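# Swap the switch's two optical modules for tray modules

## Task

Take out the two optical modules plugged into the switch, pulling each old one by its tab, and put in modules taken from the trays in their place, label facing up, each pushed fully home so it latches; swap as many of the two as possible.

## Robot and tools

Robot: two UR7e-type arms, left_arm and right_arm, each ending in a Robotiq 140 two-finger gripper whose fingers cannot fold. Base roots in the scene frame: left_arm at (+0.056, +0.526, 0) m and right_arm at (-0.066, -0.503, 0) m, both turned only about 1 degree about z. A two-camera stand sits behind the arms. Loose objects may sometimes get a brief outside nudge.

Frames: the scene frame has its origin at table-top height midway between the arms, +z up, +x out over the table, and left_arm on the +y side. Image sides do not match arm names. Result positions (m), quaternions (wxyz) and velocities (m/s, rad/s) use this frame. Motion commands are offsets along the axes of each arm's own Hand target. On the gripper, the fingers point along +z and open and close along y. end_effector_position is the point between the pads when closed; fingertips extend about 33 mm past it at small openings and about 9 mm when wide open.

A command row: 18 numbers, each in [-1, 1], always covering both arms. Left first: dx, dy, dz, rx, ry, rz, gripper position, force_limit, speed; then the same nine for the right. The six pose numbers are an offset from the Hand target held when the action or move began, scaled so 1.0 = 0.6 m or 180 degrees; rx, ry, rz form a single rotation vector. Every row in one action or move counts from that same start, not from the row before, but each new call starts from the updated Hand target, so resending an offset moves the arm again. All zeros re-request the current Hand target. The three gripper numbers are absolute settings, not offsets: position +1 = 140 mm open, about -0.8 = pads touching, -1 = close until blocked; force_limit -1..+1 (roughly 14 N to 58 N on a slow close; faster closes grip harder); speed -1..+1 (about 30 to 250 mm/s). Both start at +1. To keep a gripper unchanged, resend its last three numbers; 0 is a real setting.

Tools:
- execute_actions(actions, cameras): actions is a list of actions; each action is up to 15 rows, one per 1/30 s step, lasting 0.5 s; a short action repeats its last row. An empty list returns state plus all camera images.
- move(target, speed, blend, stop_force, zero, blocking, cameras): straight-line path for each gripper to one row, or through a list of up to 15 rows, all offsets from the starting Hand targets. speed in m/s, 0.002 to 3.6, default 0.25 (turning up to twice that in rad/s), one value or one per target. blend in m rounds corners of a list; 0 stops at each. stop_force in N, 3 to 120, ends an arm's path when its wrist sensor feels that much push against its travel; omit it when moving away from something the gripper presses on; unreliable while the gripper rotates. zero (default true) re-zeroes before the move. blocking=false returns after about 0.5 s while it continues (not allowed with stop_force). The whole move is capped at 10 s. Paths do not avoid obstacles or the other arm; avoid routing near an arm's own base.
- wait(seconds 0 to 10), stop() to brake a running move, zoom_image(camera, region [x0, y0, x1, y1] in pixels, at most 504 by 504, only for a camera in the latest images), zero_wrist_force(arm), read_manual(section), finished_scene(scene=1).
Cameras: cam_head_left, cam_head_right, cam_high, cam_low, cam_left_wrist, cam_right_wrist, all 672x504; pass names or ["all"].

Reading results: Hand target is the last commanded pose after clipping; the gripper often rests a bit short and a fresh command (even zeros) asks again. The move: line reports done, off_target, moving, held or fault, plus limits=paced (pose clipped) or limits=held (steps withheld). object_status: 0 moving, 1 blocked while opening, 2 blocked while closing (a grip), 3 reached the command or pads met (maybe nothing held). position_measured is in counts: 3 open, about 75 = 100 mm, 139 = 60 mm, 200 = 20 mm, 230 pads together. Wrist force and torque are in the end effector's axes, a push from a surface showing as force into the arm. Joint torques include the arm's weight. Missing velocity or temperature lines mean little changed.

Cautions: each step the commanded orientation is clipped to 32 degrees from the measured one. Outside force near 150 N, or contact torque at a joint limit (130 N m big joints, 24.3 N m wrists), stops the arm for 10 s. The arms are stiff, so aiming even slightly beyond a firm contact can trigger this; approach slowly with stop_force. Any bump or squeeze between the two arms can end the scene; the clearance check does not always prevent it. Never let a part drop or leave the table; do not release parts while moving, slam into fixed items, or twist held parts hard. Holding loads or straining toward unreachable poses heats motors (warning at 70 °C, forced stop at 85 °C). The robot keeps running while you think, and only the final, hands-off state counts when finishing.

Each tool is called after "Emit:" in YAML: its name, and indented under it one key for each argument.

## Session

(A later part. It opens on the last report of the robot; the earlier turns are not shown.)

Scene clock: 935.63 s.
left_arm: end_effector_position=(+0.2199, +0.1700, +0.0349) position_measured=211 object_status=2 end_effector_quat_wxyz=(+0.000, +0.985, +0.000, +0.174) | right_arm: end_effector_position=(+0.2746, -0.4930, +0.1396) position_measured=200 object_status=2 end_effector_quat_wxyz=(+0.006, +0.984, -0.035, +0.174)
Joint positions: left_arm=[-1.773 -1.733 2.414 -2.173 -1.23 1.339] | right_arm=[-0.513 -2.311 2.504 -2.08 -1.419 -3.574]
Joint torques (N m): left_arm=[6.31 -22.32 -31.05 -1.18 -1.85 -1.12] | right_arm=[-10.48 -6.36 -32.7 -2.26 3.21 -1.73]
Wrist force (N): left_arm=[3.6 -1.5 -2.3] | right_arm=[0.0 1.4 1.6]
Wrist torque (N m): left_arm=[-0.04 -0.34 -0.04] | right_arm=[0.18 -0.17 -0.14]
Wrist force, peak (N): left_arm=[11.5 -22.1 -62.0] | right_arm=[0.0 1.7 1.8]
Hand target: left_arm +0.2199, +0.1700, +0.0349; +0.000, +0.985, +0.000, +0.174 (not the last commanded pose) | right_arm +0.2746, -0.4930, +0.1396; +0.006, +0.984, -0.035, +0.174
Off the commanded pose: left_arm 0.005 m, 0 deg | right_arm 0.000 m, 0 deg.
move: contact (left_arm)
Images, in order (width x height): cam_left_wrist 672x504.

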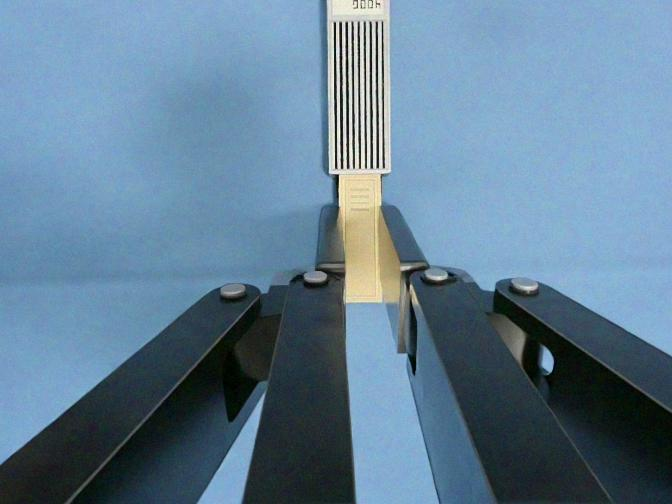

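Emit:
move:
  target:
    - [0, 0, 0, 0, 0, 0, -0.443, 0, -0.5, 0, 0, 0, 0, 0, 0, -1, 1, -0.6]
    - [0.0371, 0, -0.1018, 0, 0, 0, -0.443, 0, -0.5, 0, 0, 0, 0, 0, 0, -1, 1, -0.6]
    - [0.363, 0.2935, 0.0168, 0, 0, 0, -0.443, 0, -0.5, -0.0355, -0.42, -0.0129, 0.0078, 0, -0.0214, -1, 1, -0.6]
    - [0.3447, 0.2935, 0.0675, 0, 0, 0, -0.443, 0, -0.5, -0.0355, -0.42, -0.0129, 0.0078, 0, -0.0214, -1, 1, -0.6]
  speed: [0.1, 0.15, 0.3, 0.08]
  blend: [0, 0.01, 0.005, 0]
  cameras: ["all"]

Scene clock: 983.57 s.
left_arm: end_effector_position=(+0.4282, -0.0060, +0.0677) position_measured=185 object_status=3 end_effector_quat_wxyz=(+0.000, +0.985, +0.000, +0.174) | right_arm: end_effector_position=(+0.2698, -0.2400, +0.1396) position_measured=200 object_status=2 end_effector_quat_wxyz=(+0.000, +0.985, +0.000, +0.174)
Joint positions: left_arm=[-1.318 -1.213 1.775 -2.218 -1.232 1.822] | right_arm=[0.478 -1.875 2.315 -2.326 -1.724 -2.703]
Joint torques (N m): left_arm=[6.44 -30.35 -12.78 -5.37 -1.31 1.71] | right_arm=[10.08 -0.39 -30.36 -2.5 -3.43 1.93]
Wrist force (N): left_arm=[1.6 -1.2 -0.5] | right_arm=[0.2 1.7 1.1]
Wrist torque (N m): left_arm=[-0.08 -0.46 -0.16] | right_arm=[0.22 -0.23 -0.29]
Wrist force, peak (N): left_arm=[3.7 -1.5 -2.5] | right_arm=[0.2 3.2 1.7]
Hand target: left_arm +0.4282, -0.0060, +0.0676; +0.000, +0.985, +0.000, +0.174 | right_arm +0.2698, -0.2400, +0.1396; +0.000, +0.985, +0.000, +0.174
Off the commanded pose: left_arm 0.000 m, 0 deg | right_arm 0.000 m, 0 deg.
move: done

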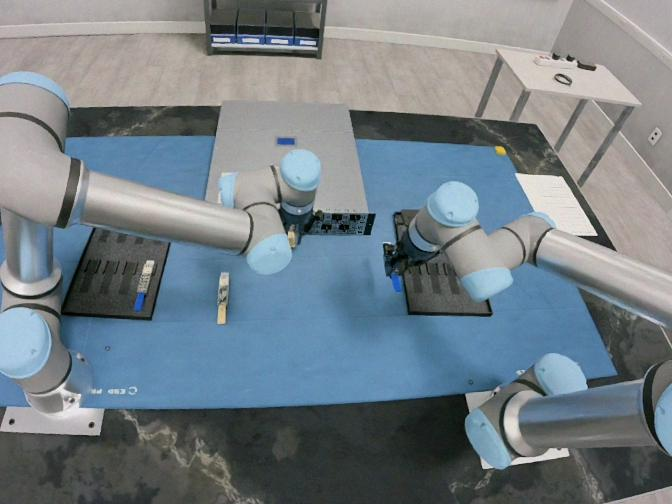

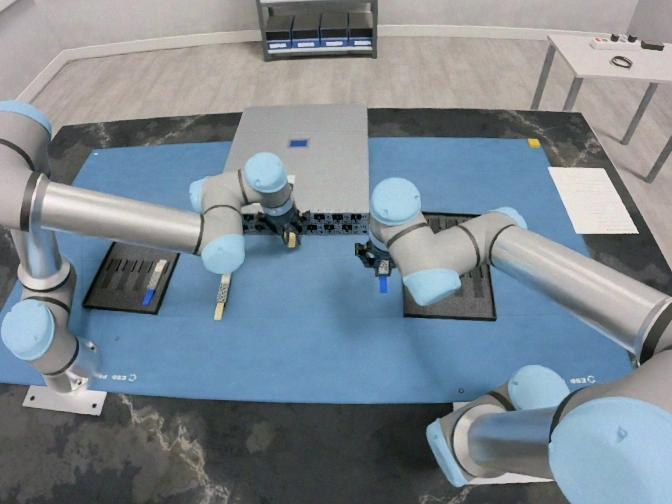

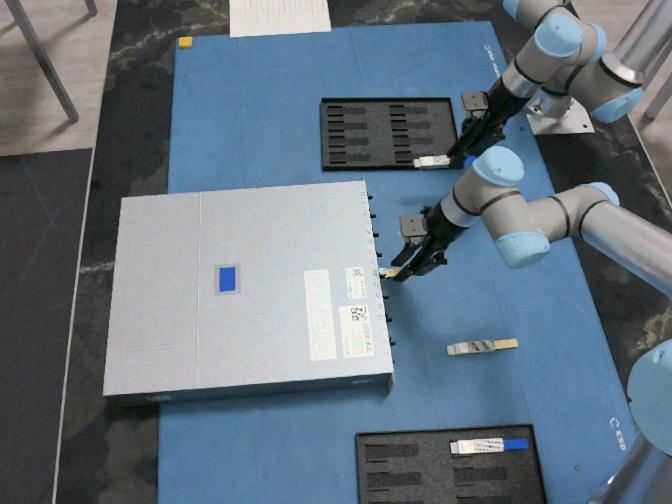

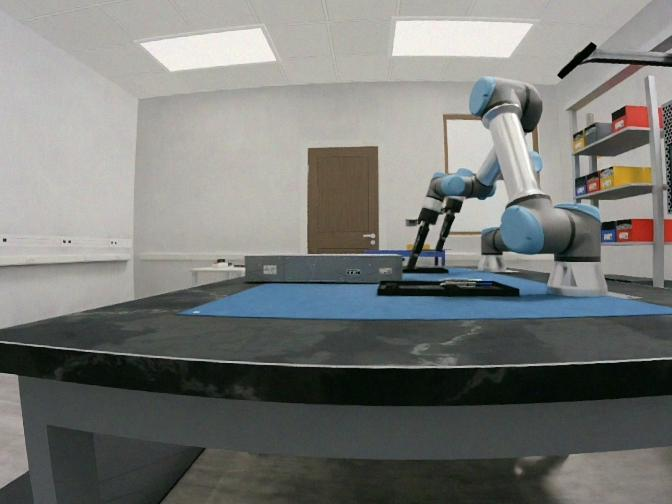

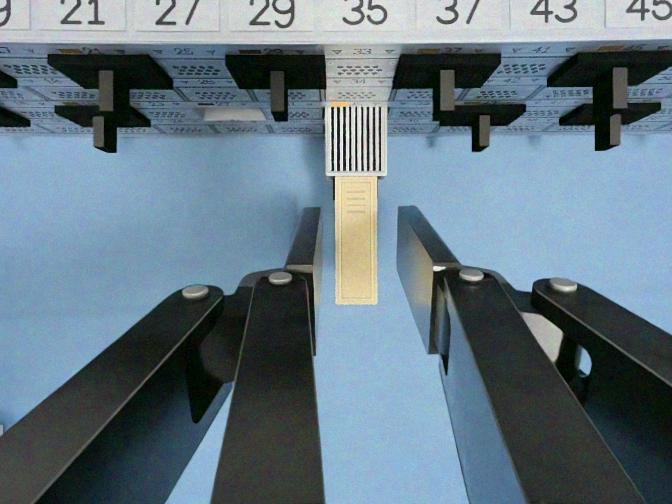

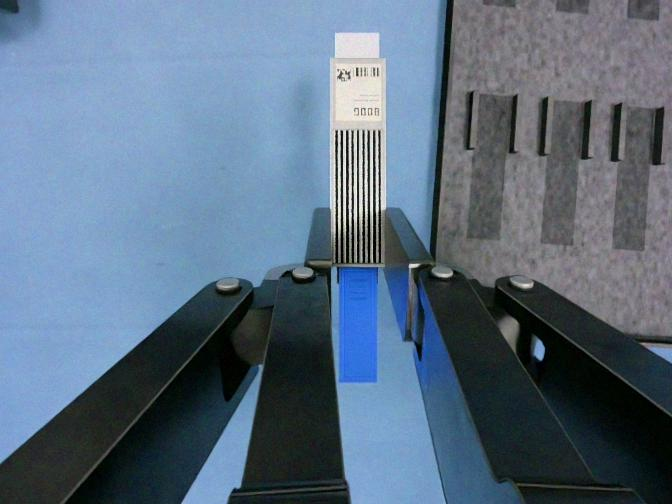

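Emit:
zoom_image:
  camera: "cam_left_wrist"
  region: [0, 20, 336, 150]

Emit:
zoom_image:
  camera: "cam_left_wrist"
  region: [336, 20, 672, 150]

Emit:
zoom_image:
  camera: "cam_left_wrist"
  region: [290, 80, 430, 320]

Scaled by 1.500 from the camera's 672x504 image, which has a finer 960x720 frame.

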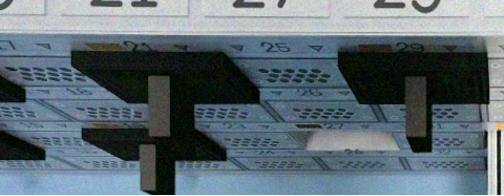

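Scaled by 1.500 from the camera's 672x504 image, which has a finer 960x720 frame.

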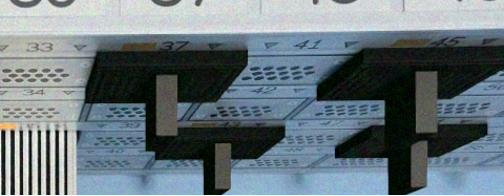

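Scaled by 2.100 from the camera's 672x504 image, which has a finer 960x720 frame.

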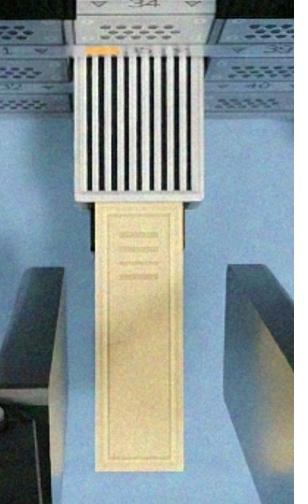

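Emit:
move:
  target:
    - [0, 0, 0, 0, 0, 0, -1, 0.5, -0.6, 0, 0, 0, 0, 0, 0, -1, 1, -0.6]
    - [-0.1253, 0, -0.0456, 0, 0, 0, -1, 0.5, -0.6, 0, 0, 0, 0, 0, 0, -1, 1, -0.6]
    - [-0.3408, -0.185, -0.0785, 0, 0, 0, -1, 0.5, -0.6, 0.08, -0.2, -0.02, 0, 0, 0, -1, 1, -0.6]
  speed: [0.1, 0.12, 0.2]
  blend: [0, 0.005, 0]
  cameras: ["cam_left_wrist", "cam_right_wrist"]

Scene clock: 1075.57 s.
left_arm: end_effector_position=(+0.2200, +0.1048, +0.0419) position_measured=211 object_status=2 end_effector_quat_wxyz=(+0.000, +0.985, +0.000, +0.174) | right_arm: end_effector_position=(+0.3107, -0.1200, +0.1673) position_measured=200 object_status=2 end_effector_quat_wxyz=(+0.000, +0.985, +0.000, +0.174)
Joint positions: left_arm=[-1.738 -1.571 2.252 -2.185 -1.228 1.376] | right_arm=[0.684 -1.586 1.993 -2.256 -1.784 -2.503]
Joint torques (N m): left_arm=[-5.26 -31.86 -10.56 -1.24 3.43 -1.34] | right_arm=[11.15 -12.35 -32.19 -2.13 -3.64 1.86]
Wrist force (N): left_arm=[0.9 -1.5 0.6] | right_arm=[-0.1 1.4 1.2]
Wrist torque (N m): left_arm=[-0.14 -0.44 -0.04] | right_arm=[0.19 -0.18 -0.27]
Wrist force, peak (N): left_arm=[24.5 -6.5 10.3] | right_arm=[-0.9 2.8 1.4]
Hand target: left_arm +0.2199, +0.1049, +0.0419; +0.000, +0.985, +0.000, +0.174 | right_arm +0.3107, -0.1200, +0.1673; +0.000, +0.985, +0.000, +0.174
Off the commanded pose: left_arm 0.000 m, 0 deg | right_arm 0.000 m, 0 deg.
move: done
Images, in order (width x height): cam_left_wrist 672x504, cam_right_wrist 672x504.

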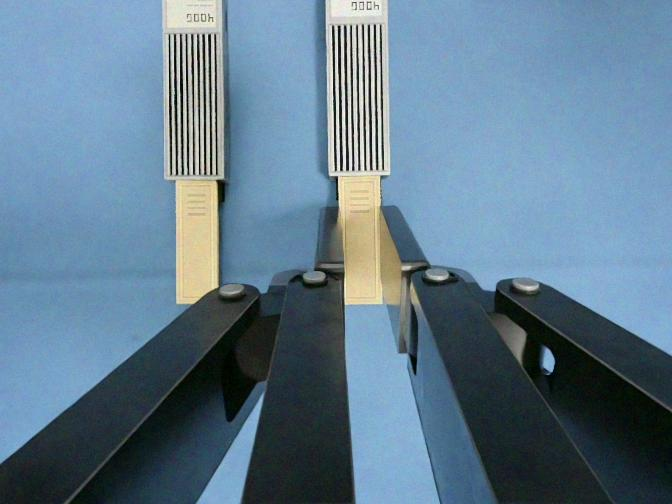

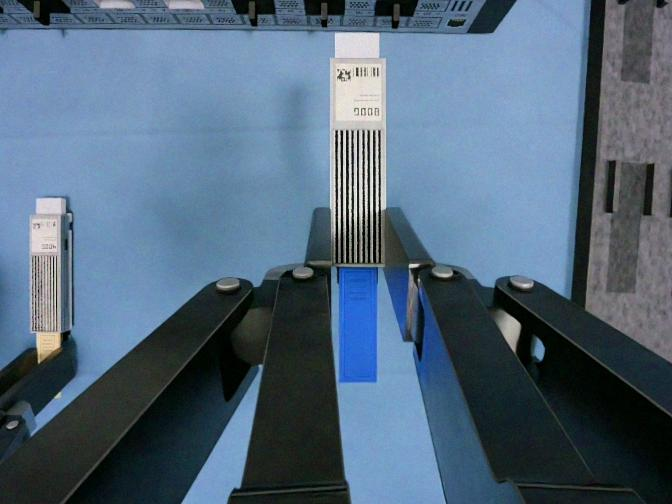

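Emit:
move:
  target: [-0.0043, 0, 0.0117, 0, 0, 0, -1, 0.5, -0.6, 0, 0, 0, 0, 0, 0, -1, 1, -0.6]
  speed: 0.012
  stop_force: 4

Emit:
zoom_image:
  camera: "cam_right_wrist"
  region: [0, 0, 504, 120]

Scene clock: 1086.50 s.
left_arm: end_effector_position=(+0.2199, +0.1049, +0.0349) position_measured=211 object_status=2 end_effector_quat_wxyz=(+0.000, +0.985, +0.000, +0.174) | right_arm: end_effector_position=(+0.3107, -0.1200, +0.1673) position_measured=200 object_status=2 end_effector_quat_wxyz=(+0.000, +0.985, +0.000, +0.174)
Joint positions: left_arm=[-1.738 -1.558 2.261 -2.208 -1.228 1.376] | right_arm=[0.684 -1.586 1.993 -2.256 -1.784 -2.503]
Joint torques (N m): left_arm=[-4.07 -30.21 -31.19 -1.68 3.11 -1.7] | right_arm=[10.37 -12.89 -31.5 -2.38 -3.58 1.84]
Wrist force (N): left_arm=[2.1 -2.4 -3.9] | right_arm=[0.1 1.8 1.3]
Wrist torque (N m): left_arm=[-0.03 -0.29 -0.05] | right_arm=[0.25 -0.19 -0.27]
Wrist force, peak (N): left_arm=[1.6 -2.7 -5.7] | right_arm=[0.2 1.7 1.6]
Hand target: left_arm +0.2199, +0.1049, +0.0349; +0.000, +0.985, +0.000, +0.174 | right_arm +0.3107, -0.1200, +0.1673; +0.000, +0.985, +0.000, +0.174
Off the commanded pose: left_arm 0.000 m, 0 deg | right_arm 0.000 m, 0 deg.
move: contact (left_arm)

Scaled by 1.000.
This view is cut from an older image: the scene may have changed since it was taken.

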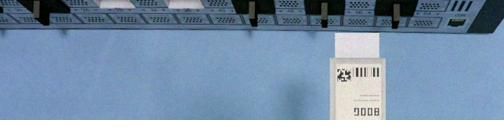

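Emit:
move:
  target:
    - [0, 0, 0, 0, 0, 0, -0.443, 0, -0.5, 0, 0, 0, 0, 0, 0, -1, 1, -0.6]
    - [0.0342, 0, -0.094, 0, 0, 0, -0.443, 0, -0.5, 0, 0, 0, 0, 0, 0, -1, 1, -0.6]
    - [0.2565, 0.0917, -0.0222, 0, 0.1944, 0, -0.443, 0, -0.5, 0, 0, 0, 0, 0, 0, -1, 1, -0.6]
  speed: [0.1, 0.15, 0.4]
  blend: [0, 0.01, 0]
  cameras: ["cam_left_wrist", "cam_right_wrist"]

Emit:
zoom_image:
  camera: "cam_left_wrist"
  region: [230, 30, 480, 220]

Emit:
zoom_image:
  camera: "cam_left_wrist"
  region: [300, 90, 440, 200]

Emit:
zoom_image:
  camera: "cam_right_wrist"
  region: [60, 0, 460, 150]

Scene clock: 1166.47 s.
left_arm: end_effector_position=(+0.3599, +0.0500, +0.1001) position_measured=185 object_status=3 end_effector_quat_wxyz=(+0.000, +0.887, +0.000, +0.462) | right_arm: end_effector_position=(+0.3107, -0.1200, +0.1673) position_measured=200 object_status=2 end_effector_quat_wxyz=(+0.000, +0.985, +0.000, +0.174)
Joint positions: left_arm=[-1.734 -1.37 2.15 -2.101 -0.634 1.264] | right_arm=[0.684 -1.586 1.993 -2.256 -1.784 -2.503]
Joint torques (N m): left_arm=[6.88 -16.81 -30.92 -4.56 4.7 1.55] | right_arm=[10.56 -13.93 -31.28 -2.44 -3.55 1.66]
Wrist force (N): left_arm=[1.1 -1.4 0.1] | right_arm=[0.1 1.4 1.3]
Wrist torque (N m): left_arm=[-0.27 -0.30 0.04] | right_arm=[0.17 -0.20 -0.27]
Wrist force, peak (N): left_arm=[2.1 -2.7 -4.0] | right_arm=[0.0 1.9 1.7]
Hand target: left_arm +0.3600, +0.0500, +0.1000; +0.000, +0.887, +0.000, +0.462 | right_arm +0.3107, -0.1200, +0.1673; +0.000, +0.985, +0.000, +0.174
Off the commanded pose: left_arm 0.000 m, 0 deg | right_arm 0.000 m, 0 deg.
move: done
Images, in order (width x height): cam_left_wrist 672x504, cam_right_wrist 672x504.

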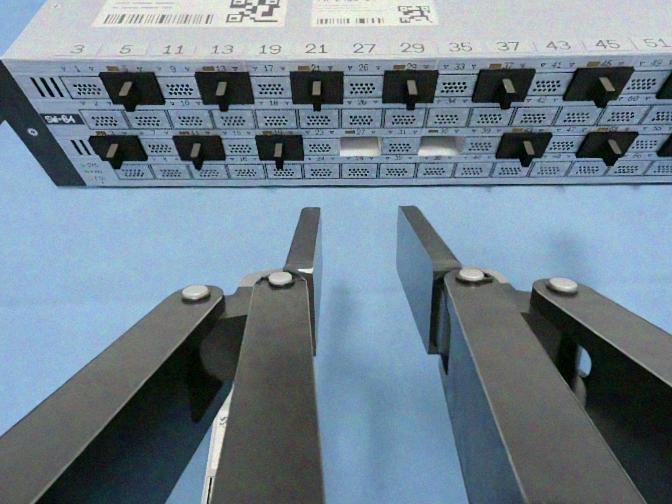

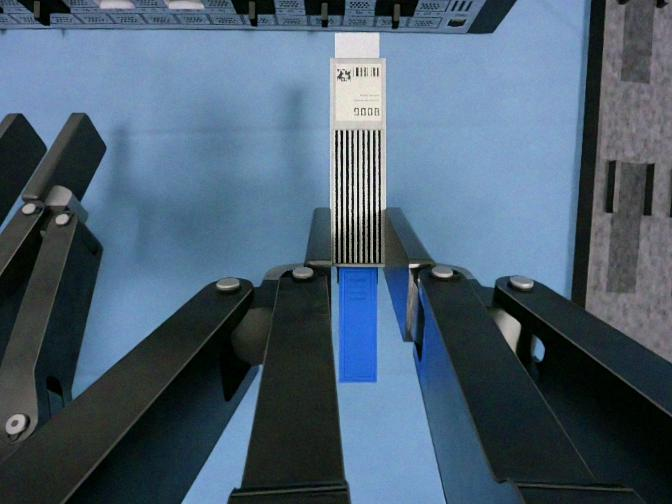

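Scaled by 2.016 from the camera's 672x504 image, which has a finer 960x720 frame.

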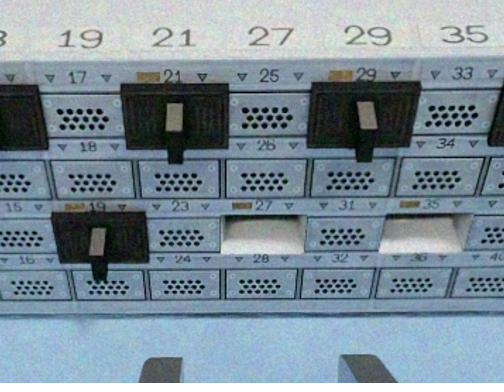

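Scaled by 3.600 from the camera's 672x504 image, which has a finer 960x720 frame.

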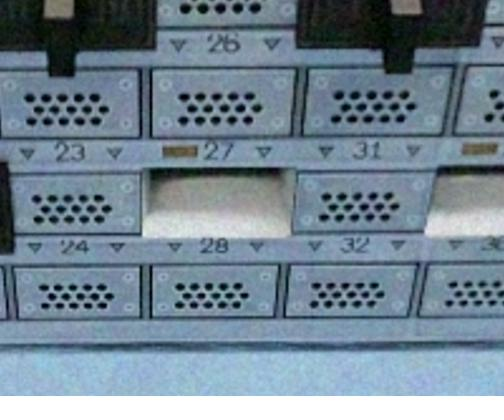

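Scaled by 1.260 from the camera's 672x504 image, which has a finer 960x720 frame.

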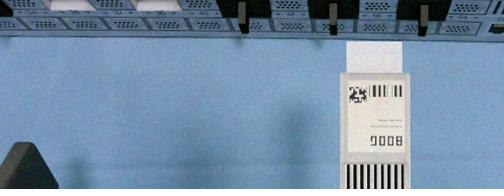

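Emit:
move:
  target: [-0.015, -0.1833, -0.0505, -0.1593, 0, 0.1115, -0.443, 0, -0.5, -0.0695, 0, 0.1911, 0, 0, 0, -1, 1, -0.6]
  speed: 0.3

Emit:
move:
  target: [0, 0, 0, 0, 0, 0, -0.443, 0, -0.5, -0.0091, 0, 0.0251, 0, 0, 0, -1, 1, -0.6]
  speed: 0.012
  stop_force: 4
  cameras: ["cam_left_wrist", "cam_right_wrist"]

Scene clock: 1251.40 s.
left_arm: end_effector_position=(+0.3299, +0.1599, +0.1100) position_measured=185 object_status=3 end_effector_quat_wxyz=(+0.139, +0.846, -0.266, +0.440) | right_arm: end_effector_position=(+0.3108, -0.1200, +0.0453) position_measured=200 object_status=2 end_effector_quat_wxyz=(+0.000, +0.985, +0.000, +0.174)
Joint positions: left_arm=[-1.886 -1.921 2.832 -2.858 -0.664 2.035] | right_arm=[0.684 -1.404 2.168 -2.613 -1.784 -2.503]
Joint torques (N m): left_arm=[-5.92 -10.28 -7.83 -1.87 -0.41 1.73] | right_arm=[-9.87 -17.35 -13.19 -4.86 1.35 -1.84]
Wrist force (N): left_arm=[1.0 -1.5 -0.1] | right_arm=[-0.1 1.6 1.1]
Wrist torque (N m): left_arm=[-0.29 -0.27 -0.01] | right_arm=[0.20 -0.15 -0.26]
Wrist force, peak (N): left_arm=[0.8 -2.6 -0.6] | right_arm=[-0.7 1.6 2.2]
Hand target: left_arm +0.3299, +0.1599, +0.1100; +0.139, +0.846, -0.266, +0.440 | right_arm +0.3108, -0.1200, +0.0453; +0.000, +0.985, +0.000, +0.174
Off the commanded pose: left_arm 0.000 m, 0 deg | right_arm 0.000 m, 0 deg.
move: done

Scene clock: 1253.47 s.
left_arm: end_effector_position=(+0.3299, +0.1599, +0.1100) position_measured=185 object_status=3 end_effector_quat_wxyz=(+0.139, +0.846, -0.266, +0.440) | right_arm: end_effector_position=(+0.3108, -0.1200, +0.0354) position_measured=200 object_status=2 end_effector_quat_wxyz=(+0.000, +0.985, +0.000, +0.174)
Joint positions: left_arm=[-1.886 -1.922 2.832 -2.857 -0.664 2.035] | right_arm=[0.684 -1.384 2.179 -2.643 -1.784 -2.503]
Joint torques (N m): left_arm=[-6.35 -11.25 -9.06 -1.59 3.88 -1.34] | right_arm=[-8.88 -37.42 -25.15 -2.23 1.89 -0.94]
Wrist force (N): left_arm=[1.1 -1.5 0.0] | right_arm=[2.1 1.8 -0.2]
Wrist torque (N m): left_arm=[-0.30 -0.28 0.00] | right_arm=[0.20 -0.23 -0.25]
Wrist force, peak (N): left_arm=[1.2 -1.7 0.0] | right_arm=[-1.1 6.0 -20.4]
Hand target: left_arm +0.3299, +0.1599, +0.1100; +0.139, +0.846, -0.266, +0.440 | right_arm +0.3108, -0.1200, +0.0354; +0.000, +0.985, +0.000, +0.174 (not the last commanded pose)
Off the commanded pose: left_arm 0.000 m, 0 deg | right_arm 0.006 m, 0 deg.
move: contact (right_arm)
Images, in order (width x height): cam_left_wrist 672x504, cam_right_wrist 672x504.

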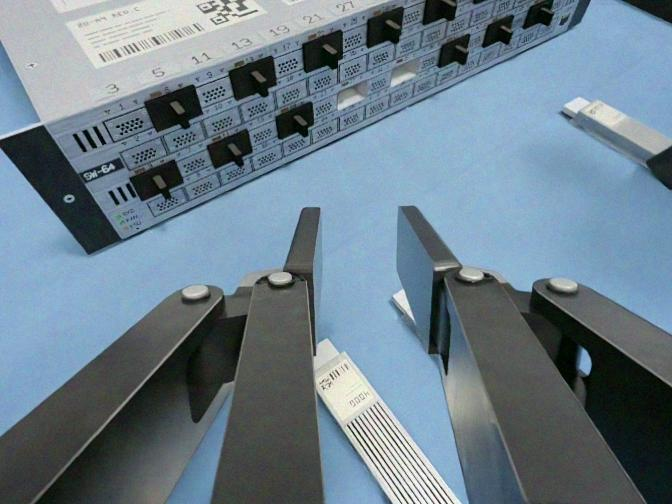

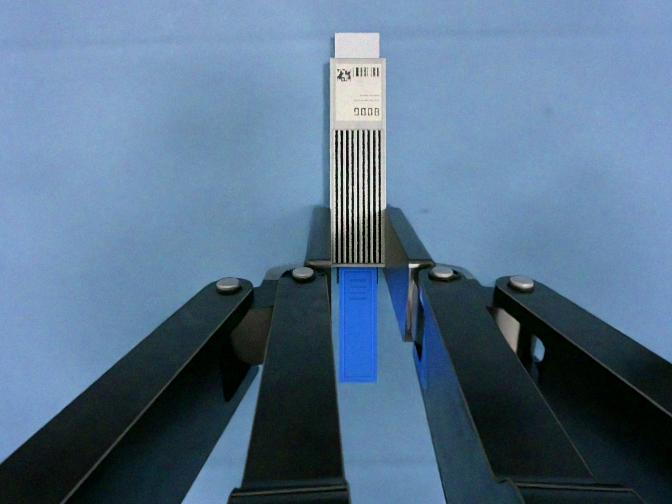

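Emit:
move:
  target:
    - [0, 0, 0, 0, 0, 0, -0.443, 0, -0.5, 0.0172, 0, -0.0472, 0, 0, 0, -1, 1, -0.6]
    - [0, 0, 0, 0, 0, 0, -0.443, 0, -0.5, 0.1302, -0.1908, -0.006, 0, 0, 0, -1, 1, -0.6]
  speed: [0.1, 0.12]
  blend: [0.01, 0]
  cameras: ["cam_left_wrist", "cam_right_wrist"]

Emit:
zoom_image:
  camera: "cam_left_wrist"
  region: [320, 40, 480, 160]

Emit:
zoom_image:
  camera: "cam_right_wrist"
  region: [240, 0, 480, 120]

Scene clock: 1290.57 s.
left_arm: end_effector_position=(+0.3299, +0.1599, +0.1100) position_measured=185 object_status=3 end_effector_quat_wxyz=(+0.139, +0.846, -0.266, +0.440) | right_arm: end_effector_position=(+0.3829, -0.0055, +0.0655) position_measured=200 object_status=2 end_effector_quat_wxyz=(+0.000, +0.985, +0.000, +0.174)
Joint positions: left_arm=[-1.886 -1.922 2.832 -2.857 -0.664 2.035] | right_arm=[0.761 -1.163 1.761 -2.43 -1.805 -2.427]
Joint torques (N m): left_arm=[-6.8 -10.64 -12.15 -1.68 4.02 -1.45] | right_arm=[10.15 -32.4 -27.73 -2.27 -3.79 1.84]
Wrist force (N): left_arm=[1.0 -1.6 0.0] | right_arm=[0.1 1.5 1.5]
Wrist torque (N m): left_arm=[-0.30 -0.28 -0.01] | right_arm=[0.18 -0.20 -0.29]
Wrist force, peak (N): left_arm=[1.2 -1.8 -0.1] | right_arm=[2.3 1.9 -0.7]
Hand target: left_arm +0.3299, +0.1599, +0.1100; +0.139, +0.846, -0.266, +0.440 | right_arm +0.3829, -0.0054, +0.0655; +0.000, +0.985, +0.000, +0.174
Off the commanded pose: left_arm 0.000 m, 0 deg | right_arm 0.000 m, 0 deg.
move: done
Images, in order (width x height): cam_left_wrist 672x504, cam_right_wrist 672x504.

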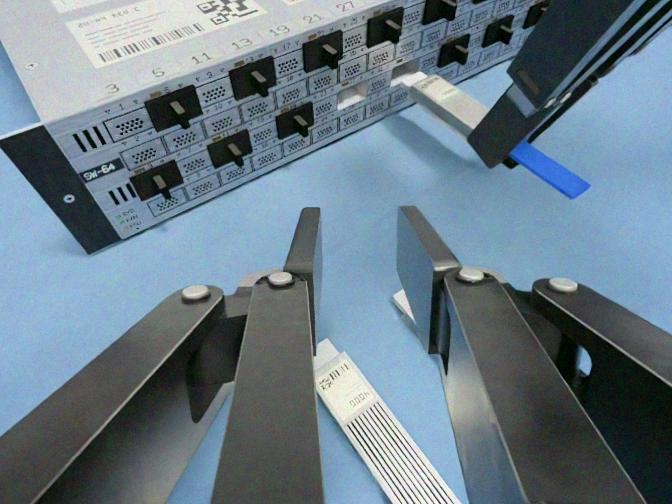

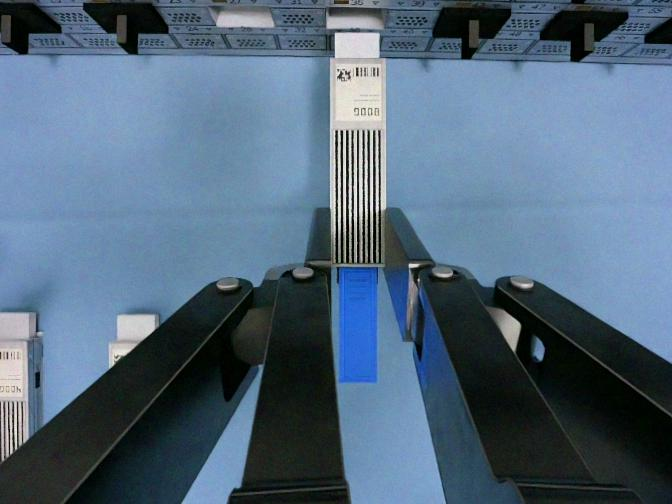

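Scaled by 3.150 from the camera's 672x504 image, which has a finer 960x720 frame.

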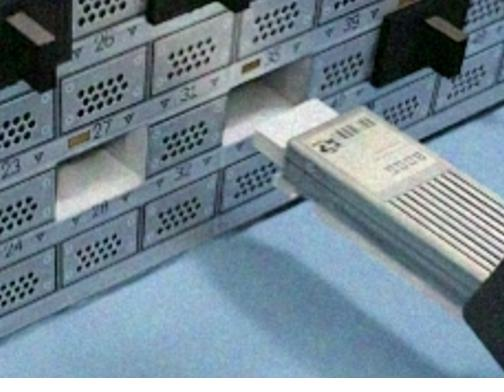

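Scaled by 2.100 from the camera's 672x504 image, which has a finer 960x720 frame.

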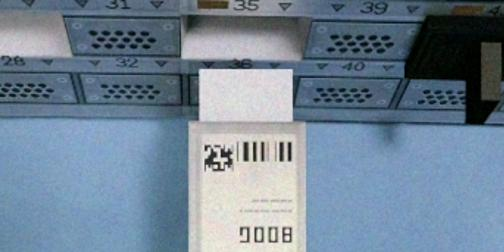

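Emit:
zoom_image:
  camera: "cam_left_wrist"
  region: [380, 50, 460, 130]

Emit:
zoom_image:
  camera: "cam_right_wrist"
  region: [310, 0, 410, 80]

Scaled by 6.300 from the camera's 672x504 image, which has a finer 960x720 frame.

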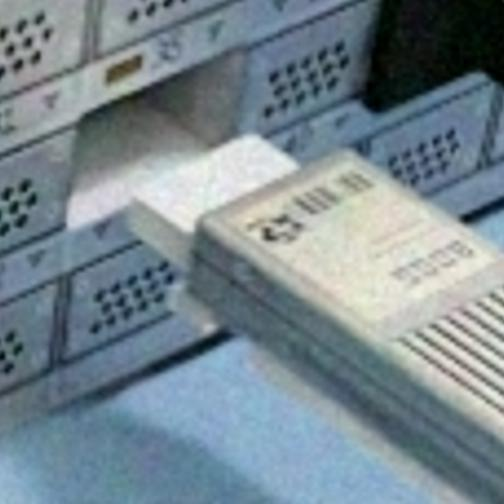

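Scaled by 5.040 from the camera's 672x504 image, which has a finer 960x720 frame.

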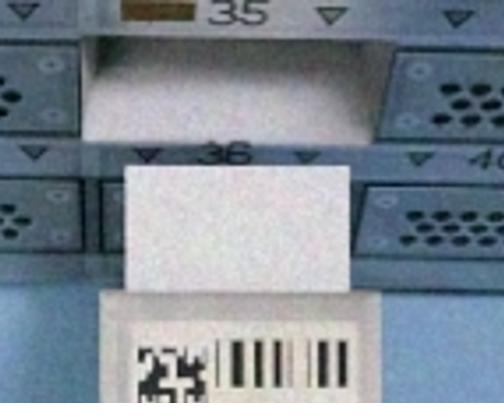

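Emit:
zoom_image:
  camera: "cam_left_wrist"
  region: [400, 60, 520, 180]

Emit:
zoom_image:
  camera: "cam_left_wrist"
  region: [390, 60, 440, 110]

Scaled by 4.200 from the camera's 672x504 image, which has a finer 960x720 frame.

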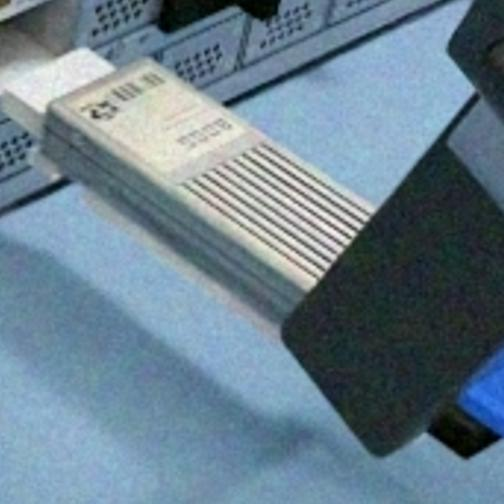

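Scaled by 10.080 from the camera's 672x504 image, which has a finer 960x720 frame.

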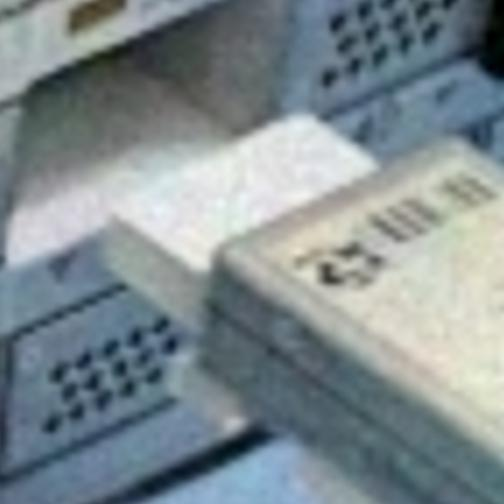

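Emit:
move:
  target: [0, 0, 0, 0, 0, 0, -0.443, 0, -0.5, 0.0253, -0.0031, 0.0085, -0.0018, 0, 0.0049, -1, 1, -0.6]
  speed: 0.03
  stop_force: 8
  cameras: ["cam_left_wrist", "cam_right_wrist"]

Emit:
zoom_image:
  camera: "cam_left_wrist"
  region: [380, 50, 460, 130]

Emit:
zoom_image:
  camera: "cam_right_wrist"
  region: [300, 0, 420, 80]

Scene clock: 1509.93 s.
left_arm: end_effector_position=(+0.3299, +0.1599, +0.1100) position_measured=185 object_status=3 end_effector_quat_wxyz=(+0.139, +0.846, -0.266, +0.440) | right_arm: end_effector_position=(+0.3989, -0.0036, +0.0659) position_measured=200 object_status=2 end_effector_quat_wxyz=(+0.001, +0.985, -0.008, +0.174)
Joint positions: left_arm=[-1.886 -1.922 2.832 -2.857 -0.664 2.035] | right_arm=[0.748 -1.139 1.722 -2.415 -1.806 -2.424]
Joint torques (N m): left_arm=[-6.23 -10.76 -16.05 -1.61 4.08 -1.35] | right_arm=[-12.35 -27.04 -27.42 -1.7 -3.67 1.71]
Wrist force (N): left_arm=[1.1 -1.7 0.0] | right_arm=[-2.1 1.3 -5.4]
Wrist torque (N m): left_arm=[-0.33 -0.28 -0.01] | right_arm=[0.21 0.26 -0.31]
Wrist force, peak (N): left_arm=[1.1 -1.9 -0.1] | right_arm=[-2.6 1.3 -5.7]
Hand target: left_arm +0.3299, +0.1599, +0.1100; +0.139, +0.846, -0.266, +0.440 | right_arm +0.3989, -0.0036, +0.0659; +0.001, +0.985, -0.008, +0.174
Off the commanded pose: left_arm 0.000 m, 0 deg | right_arm 0.000 m, 0 deg.
move: done
Images, in order (width x height): cam_left_wrist 672x504, cam_right_wrist 672x504.

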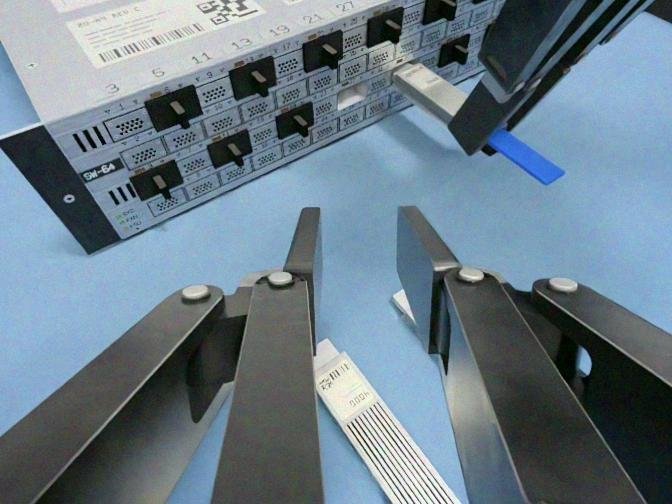

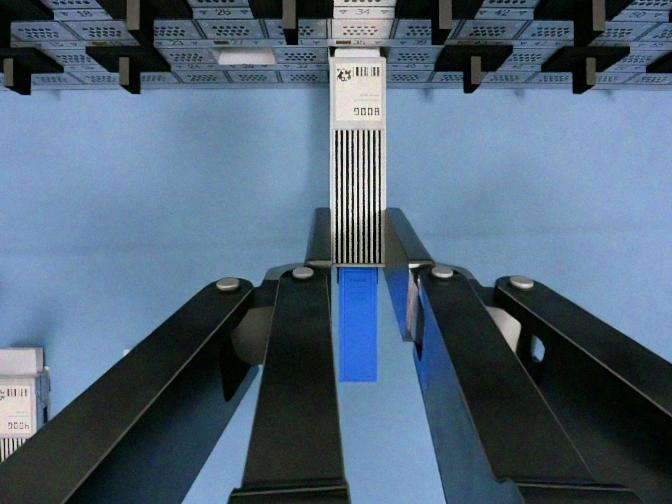

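Scaled by 6.300 from the camera's 672x504 image, which has a finer 960x720 frame.

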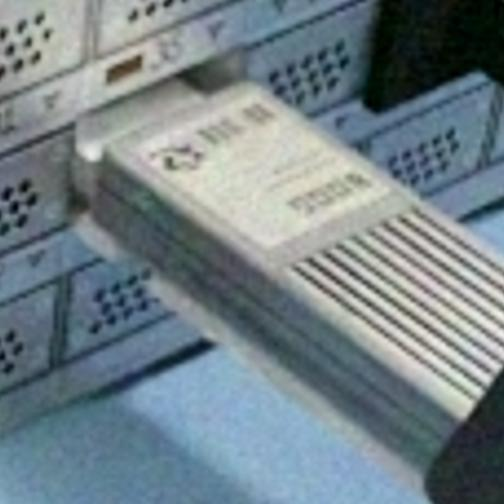

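Scaled by 4.200 from the camera's 672x504 image, which has a finer 960x720 frame.

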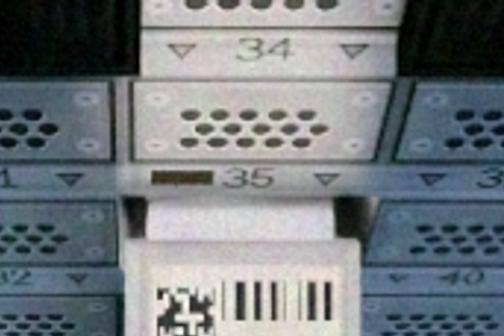

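Emit:
move:
  target:
    - [0, 0, 0, 0, 0, 0, -0.443, 0, -0.5, 0.0006, 0.001, -0.0017, 0, 0, 0, -1, 1, -0.6]
    - [0, 0, 0, 0, 0, 0, -0.443, 0, -0.5, 0.0319, 0.001, 0.0097, 0, 0, 0, -1, 1, -0.6]
  speed: 0.03
  stop_force: 14
  cameras: ["cam_left_wrist", "cam_right_wrist"]

Emit:
zoom_image:
  camera: "cam_left_wrist"
  region: [380, 50, 460, 130]

Emit:
zoom_image:
  camera: "cam_right_wrist"
  region: [300, 20, 420, 120]

Scene clock: 1543.17 s.
left_arm: end_effector_position=(+0.3299, +0.1599, +0.1100) position_measured=185 object_status=3 end_effector_quat_wxyz=(+0.139, +0.846, -0.266, +0.440) | right_arm: end_effector_position=(+0.4189, -0.0045, +0.0670) position_measured=200 object_status=2 end_effector_quat_wxyz=(+0.001, +0.985, -0.008, +0.174)
Joint positions: left_arm=[-1.886 -1.922 2.832 -2.857 -0.664 2.035] | right_arm=[0.725 -1.117 1.686 -2.406 -1.8 -2.447]
Joint torques (N m): left_arm=[-5.89 -11.06 -18.98 -1.58 4.04 -1.37] | right_arm=[-11.41 -27.44 -27.33 -1.03 2.55 -1.84]
Wrist force (N): left_arm=[1.0 -1.8 -0.1] | right_arm=[0.4 1.4 -5.3]
Wrist torque (N m): left_arm=[-0.34 -0.28 -0.01] | right_arm=[0.15 0.33 -0.13]
Wrist force, peak (N): left_arm=[1.3 -1.7 -0.1] | right_arm=[-2.3 1.4 -5.7]
Hand target: left_arm +0.3299, +0.1599, +0.1100; +0.139, +0.846, -0.266, +0.440 | right_arm +0.4189, -0.0045, +0.0670; +0.001, +0.985, -0.008, +0.174
Off the commanded pose: left_arm 0.000 m, 0 deg | right_arm 0.000 m, 0 deg.
move: done
Images, in order (width x height): cam_left_wrist 672x504, cam_right_wrist 672x504.

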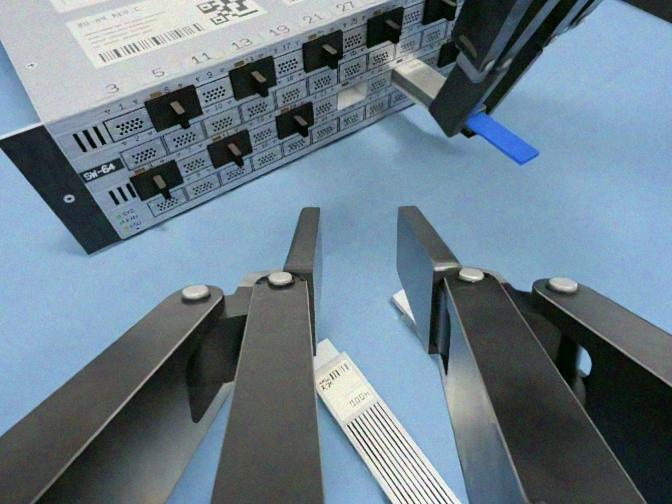

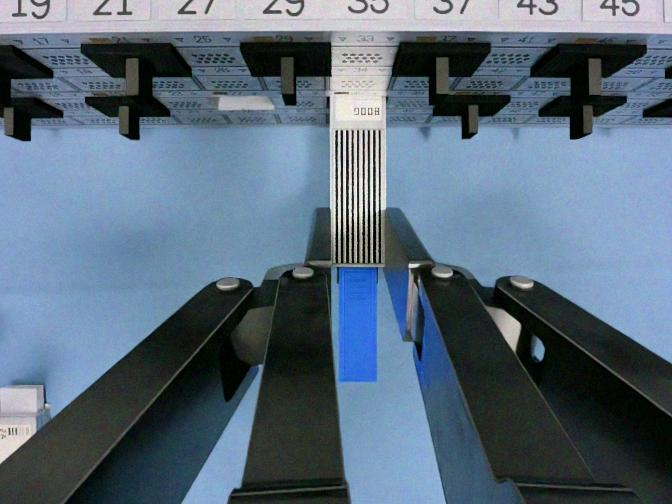

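Scaled by 6.300 from the camera's 672x504 image, which has a finer 960x720 frame.

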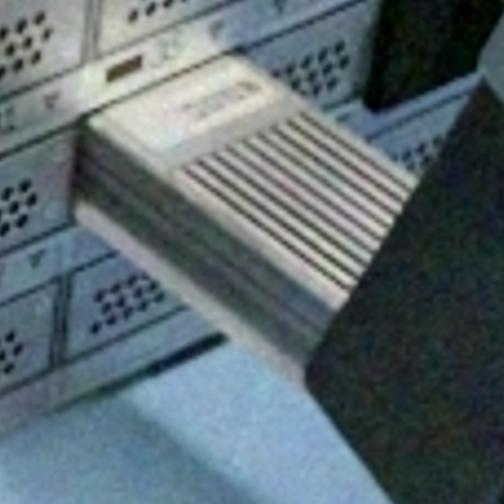

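Scaled by 4.200 from the camera's 672x504 image, which has a finer 960x720 frame.

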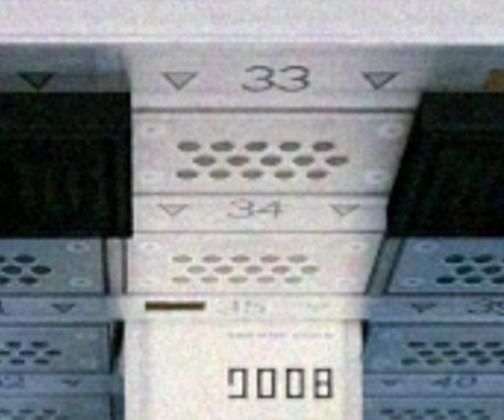

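Emit:
zoom_image:
  camera: "cam_left_wrist"
  region: [385, 55, 445, 115]

Scaled by 8.400 from the camera's 672x504 image, which has a finer 960x720 frame.

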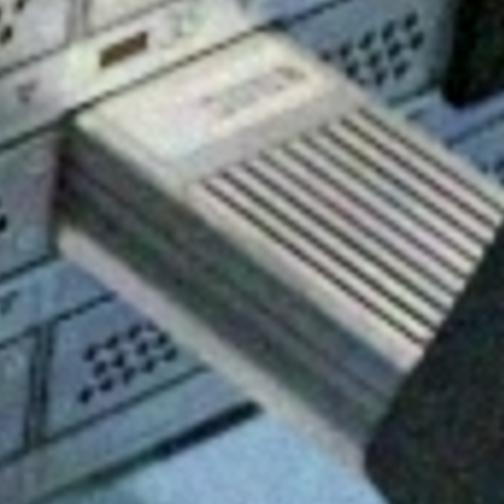

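Emit:
move:
  target: [0, 0, 0, 0, 0, 0, -0.443, 0, -0.5, -0.0003, 0, 0.0008, 0, 0, 0, -1, 1, -0.6]
  speed: 0.03

Scene clock: 1629.80 s.
left_arm: end_effector_position=(+0.3299, +0.1599, +0.1100) position_measured=185 object_status=3 end_effector_quat_wxyz=(+0.139, +0.846, -0.266, +0.440) | right_arm: end_effector_position=(+0.4189, -0.0045, +0.0665) position_measured=200 object_status=2 end_effector_quat_wxyz=(+0.001, +0.985, -0.008, +0.174)
Joint positions: left_arm=[-1.886 -1.922 2.832 -2.857 -0.664 2.035] | right_arm=[0.725 -1.116 1.686 -2.407 -1.8 -2.447]
Joint torques (N m): left_arm=[-5.94 -10.69 -21.7 -1.7 4.02 -1.35] | right_arm=[-10.05 -28.61 -12.79 -3.35 2.57 -1.58]
Wrist force (N): left_arm=[1.0 -1.5 0.0] | right_arm=[1.8 0.8 -4.2]
Wrist torque (N m): left_arm=[-0.29 -0.27 -0.01] | right_arm=[0.16 0.23 -0.17]
Wrist force, peak (N): left_arm=[1.1 -1.8 0.0] | right_arm=[1.1 1.5 -5.7]
Hand target: left_arm +0.3299, +0.1599, +0.1100; +0.139, +0.846, -0.266, +0.440 | right_arm +0.4189, -0.0045, +0.0664; +0.001, +0.985, -0.008, +0.174
Off the commanded pose: left_arm 0.000 m, 0 deg | right_arm 0.000 m, 0 deg.
move: done

Emit:
move:
  target: [0, 0, 0, 0, 0, 0, -0.443, 0, -0.5, 0.047, 0, 0.0171, 0, 0, 0, -1, 1, -0.6]
  speed: 0.04
  stop_force: 30
  cameras: ["cam_left_wrist", "cam_right_wrist"]

Emit:
zoom_image:
  camera: "cam_left_wrist"
  region: [380, 40, 460, 120]

Scene clock: 1643.13 s.
left_arm: end_effector_position=(+0.3299, +0.1599, +0.1100) position_measured=185 object_status=3 end_effector_quat_wxyz=(+0.139, +0.846, -0.266, +0.440) | right_arm: end_effector_position=(+0.4482, -0.0049, +0.0665) position_measured=200 object_status=2 end_effector_quat_wxyz=(+0.001, +0.985, -0.008, +0.174)
Joint positions: left_arm=[-1.886 -1.922 2.832 -2.857 -0.664 2.035] | right_arm=[0.694 -1.079 1.629 -2.394 -1.791 -2.477]
Joint torques (N m): left_arm=[-5.38 -10.63 -25.44 -1.75 4.14 -1.38] | right_arm=[-3.41 -32.69 -7.6 -2.15 -5.68 1.32]
Wrist force (N): left_arm=[1.0 -1.6 -0.1] | right_arm=[-14.6 0.5 -41.6]
Wrist torque (N m): left_arm=[-0.30 -0.27 -0.01] | right_arm=[0.26 0.05 -0.08]
Wrist force, peak (N): left_arm=[1.1 -1.9 -0.1] | right_arm=[-22.4 3.3 -49.2]
Hand target: left_arm +0.3299, +0.1599, +0.1100; +0.139, +0.846, -0.266, +0.440 | right_arm +0.4482, -0.0049, +0.0665; +0.001, +0.985, -0.008, +0.174 (not the last commanded pose)
Off the commanded pose: left_arm 0.000 m, 0 deg | right_arm 0.001 m, 0 deg.
move: contact (right_arm)
Images, in order (width x height): cam_left_wrist 672x504, cam_right_wrist 672x504.

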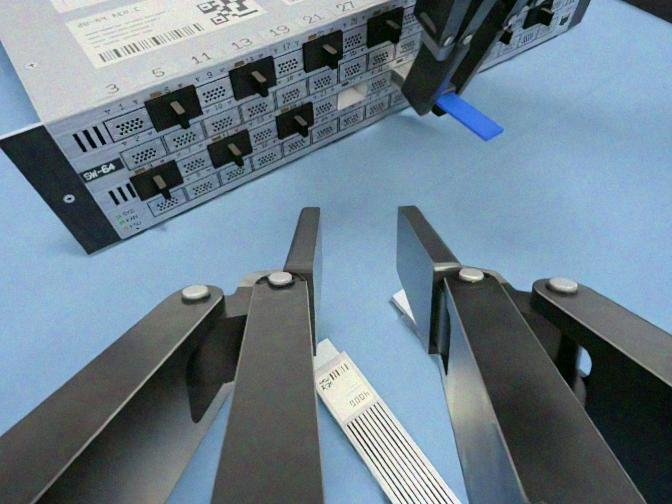

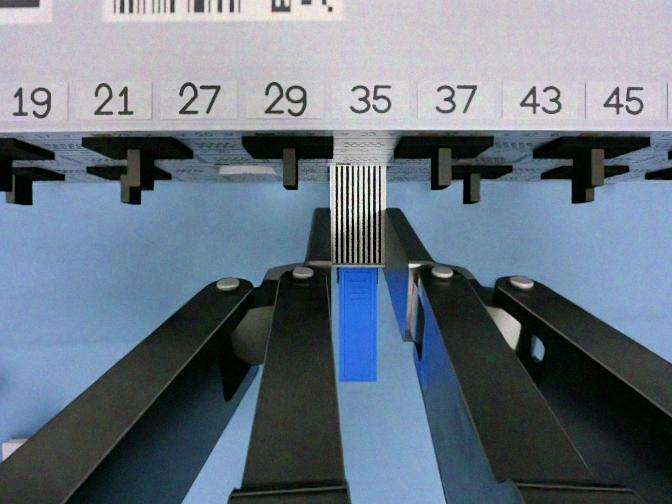

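Scaled by 6.300 from the camera's 672x504 image, which has a finer 960x720 frame.

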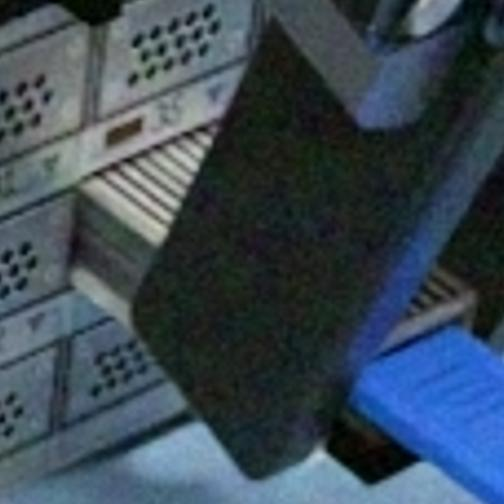

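Emit:
move:
  target: [0, 0, 0, 0, 0, 0, -0.443, 0, -0.5, -0.0041, 0, -0.0033, 0, -0.0056, 0, -1, 1, -0.6]
  speed: 0.04
  cameras: ["cam_left_wrist"]

Emit:
zoom_image:
  camera: "cam_left_wrist"
  region: [385, 55, 445, 115]

Scene clock: 1743.90 s.
left_arm: end_effector_position=(+0.3299, +0.1599, +0.1100) position_measured=185 object_status=3 end_effector_quat_wxyz=(+0.139, +0.846, -0.266, +0.440) | right_arm: end_effector_position=(+0.4452, -0.0049, +0.0675) position_measured=200 object_status=2 end_effector_quat_wxyz=(+0.001, +0.986, -0.008, +0.165)
Joint positions: left_arm=[-1.886 -1.922 2.832 -2.857 -0.664 2.035] | right_arm=[0.692 -1.082 1.622 -2.37 -1.78 -2.476]
Joint torques (N m): left_arm=[-5.7 -10.21 -26.72 -1.75 3.96 -1.38] | right_arm=[-9.16 -51.5 -24.26 -0.24 2.91 1.79]
Wrist force (N): left_arm=[1.1 -1.6 -0.2] | right_arm=[4.7 1.3 -4.9]
Wrist torque (N m): left_arm=[-0.31 -0.29 -0.01] | right_arm=[0.23 0.05 -0.21]
Wrist force, peak (N): left_arm=[1.1 -1.8 -0.1] | right_arm=[-14.2 0.4 -41.9]
Hand target: left_arm +0.3299, +0.1599, +0.1100; +0.139, +0.846, -0.266, +0.440 | right_arm +0.4452, -0.0049, +0.0675; +0.001, +0.986, -0.008, +0.165
Off the commanded pose: left_arm 0.000 m, 0 deg | right_arm 0.000 m, 0 deg.
move: done
Images, in order (width x height): cam_left_wrist 672x504.

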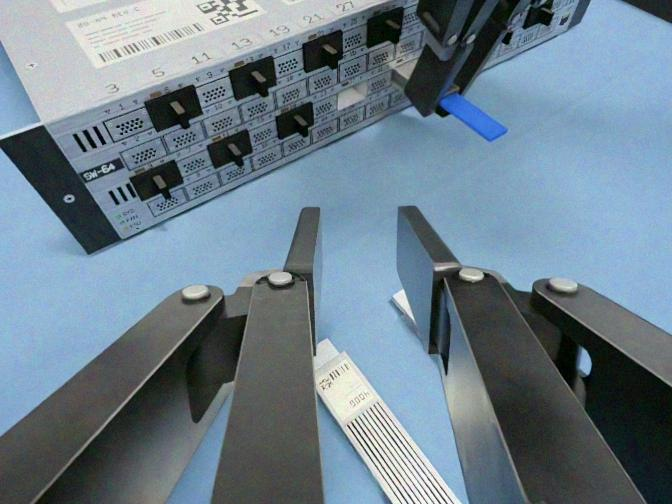

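Scaled by 8.400 from the camera's 672x504 image, which has a finer 960x720 frame.

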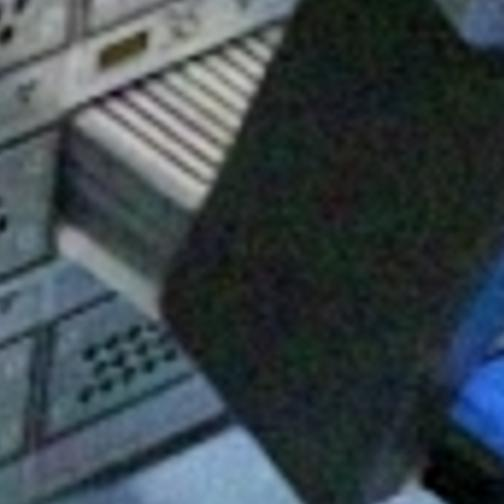

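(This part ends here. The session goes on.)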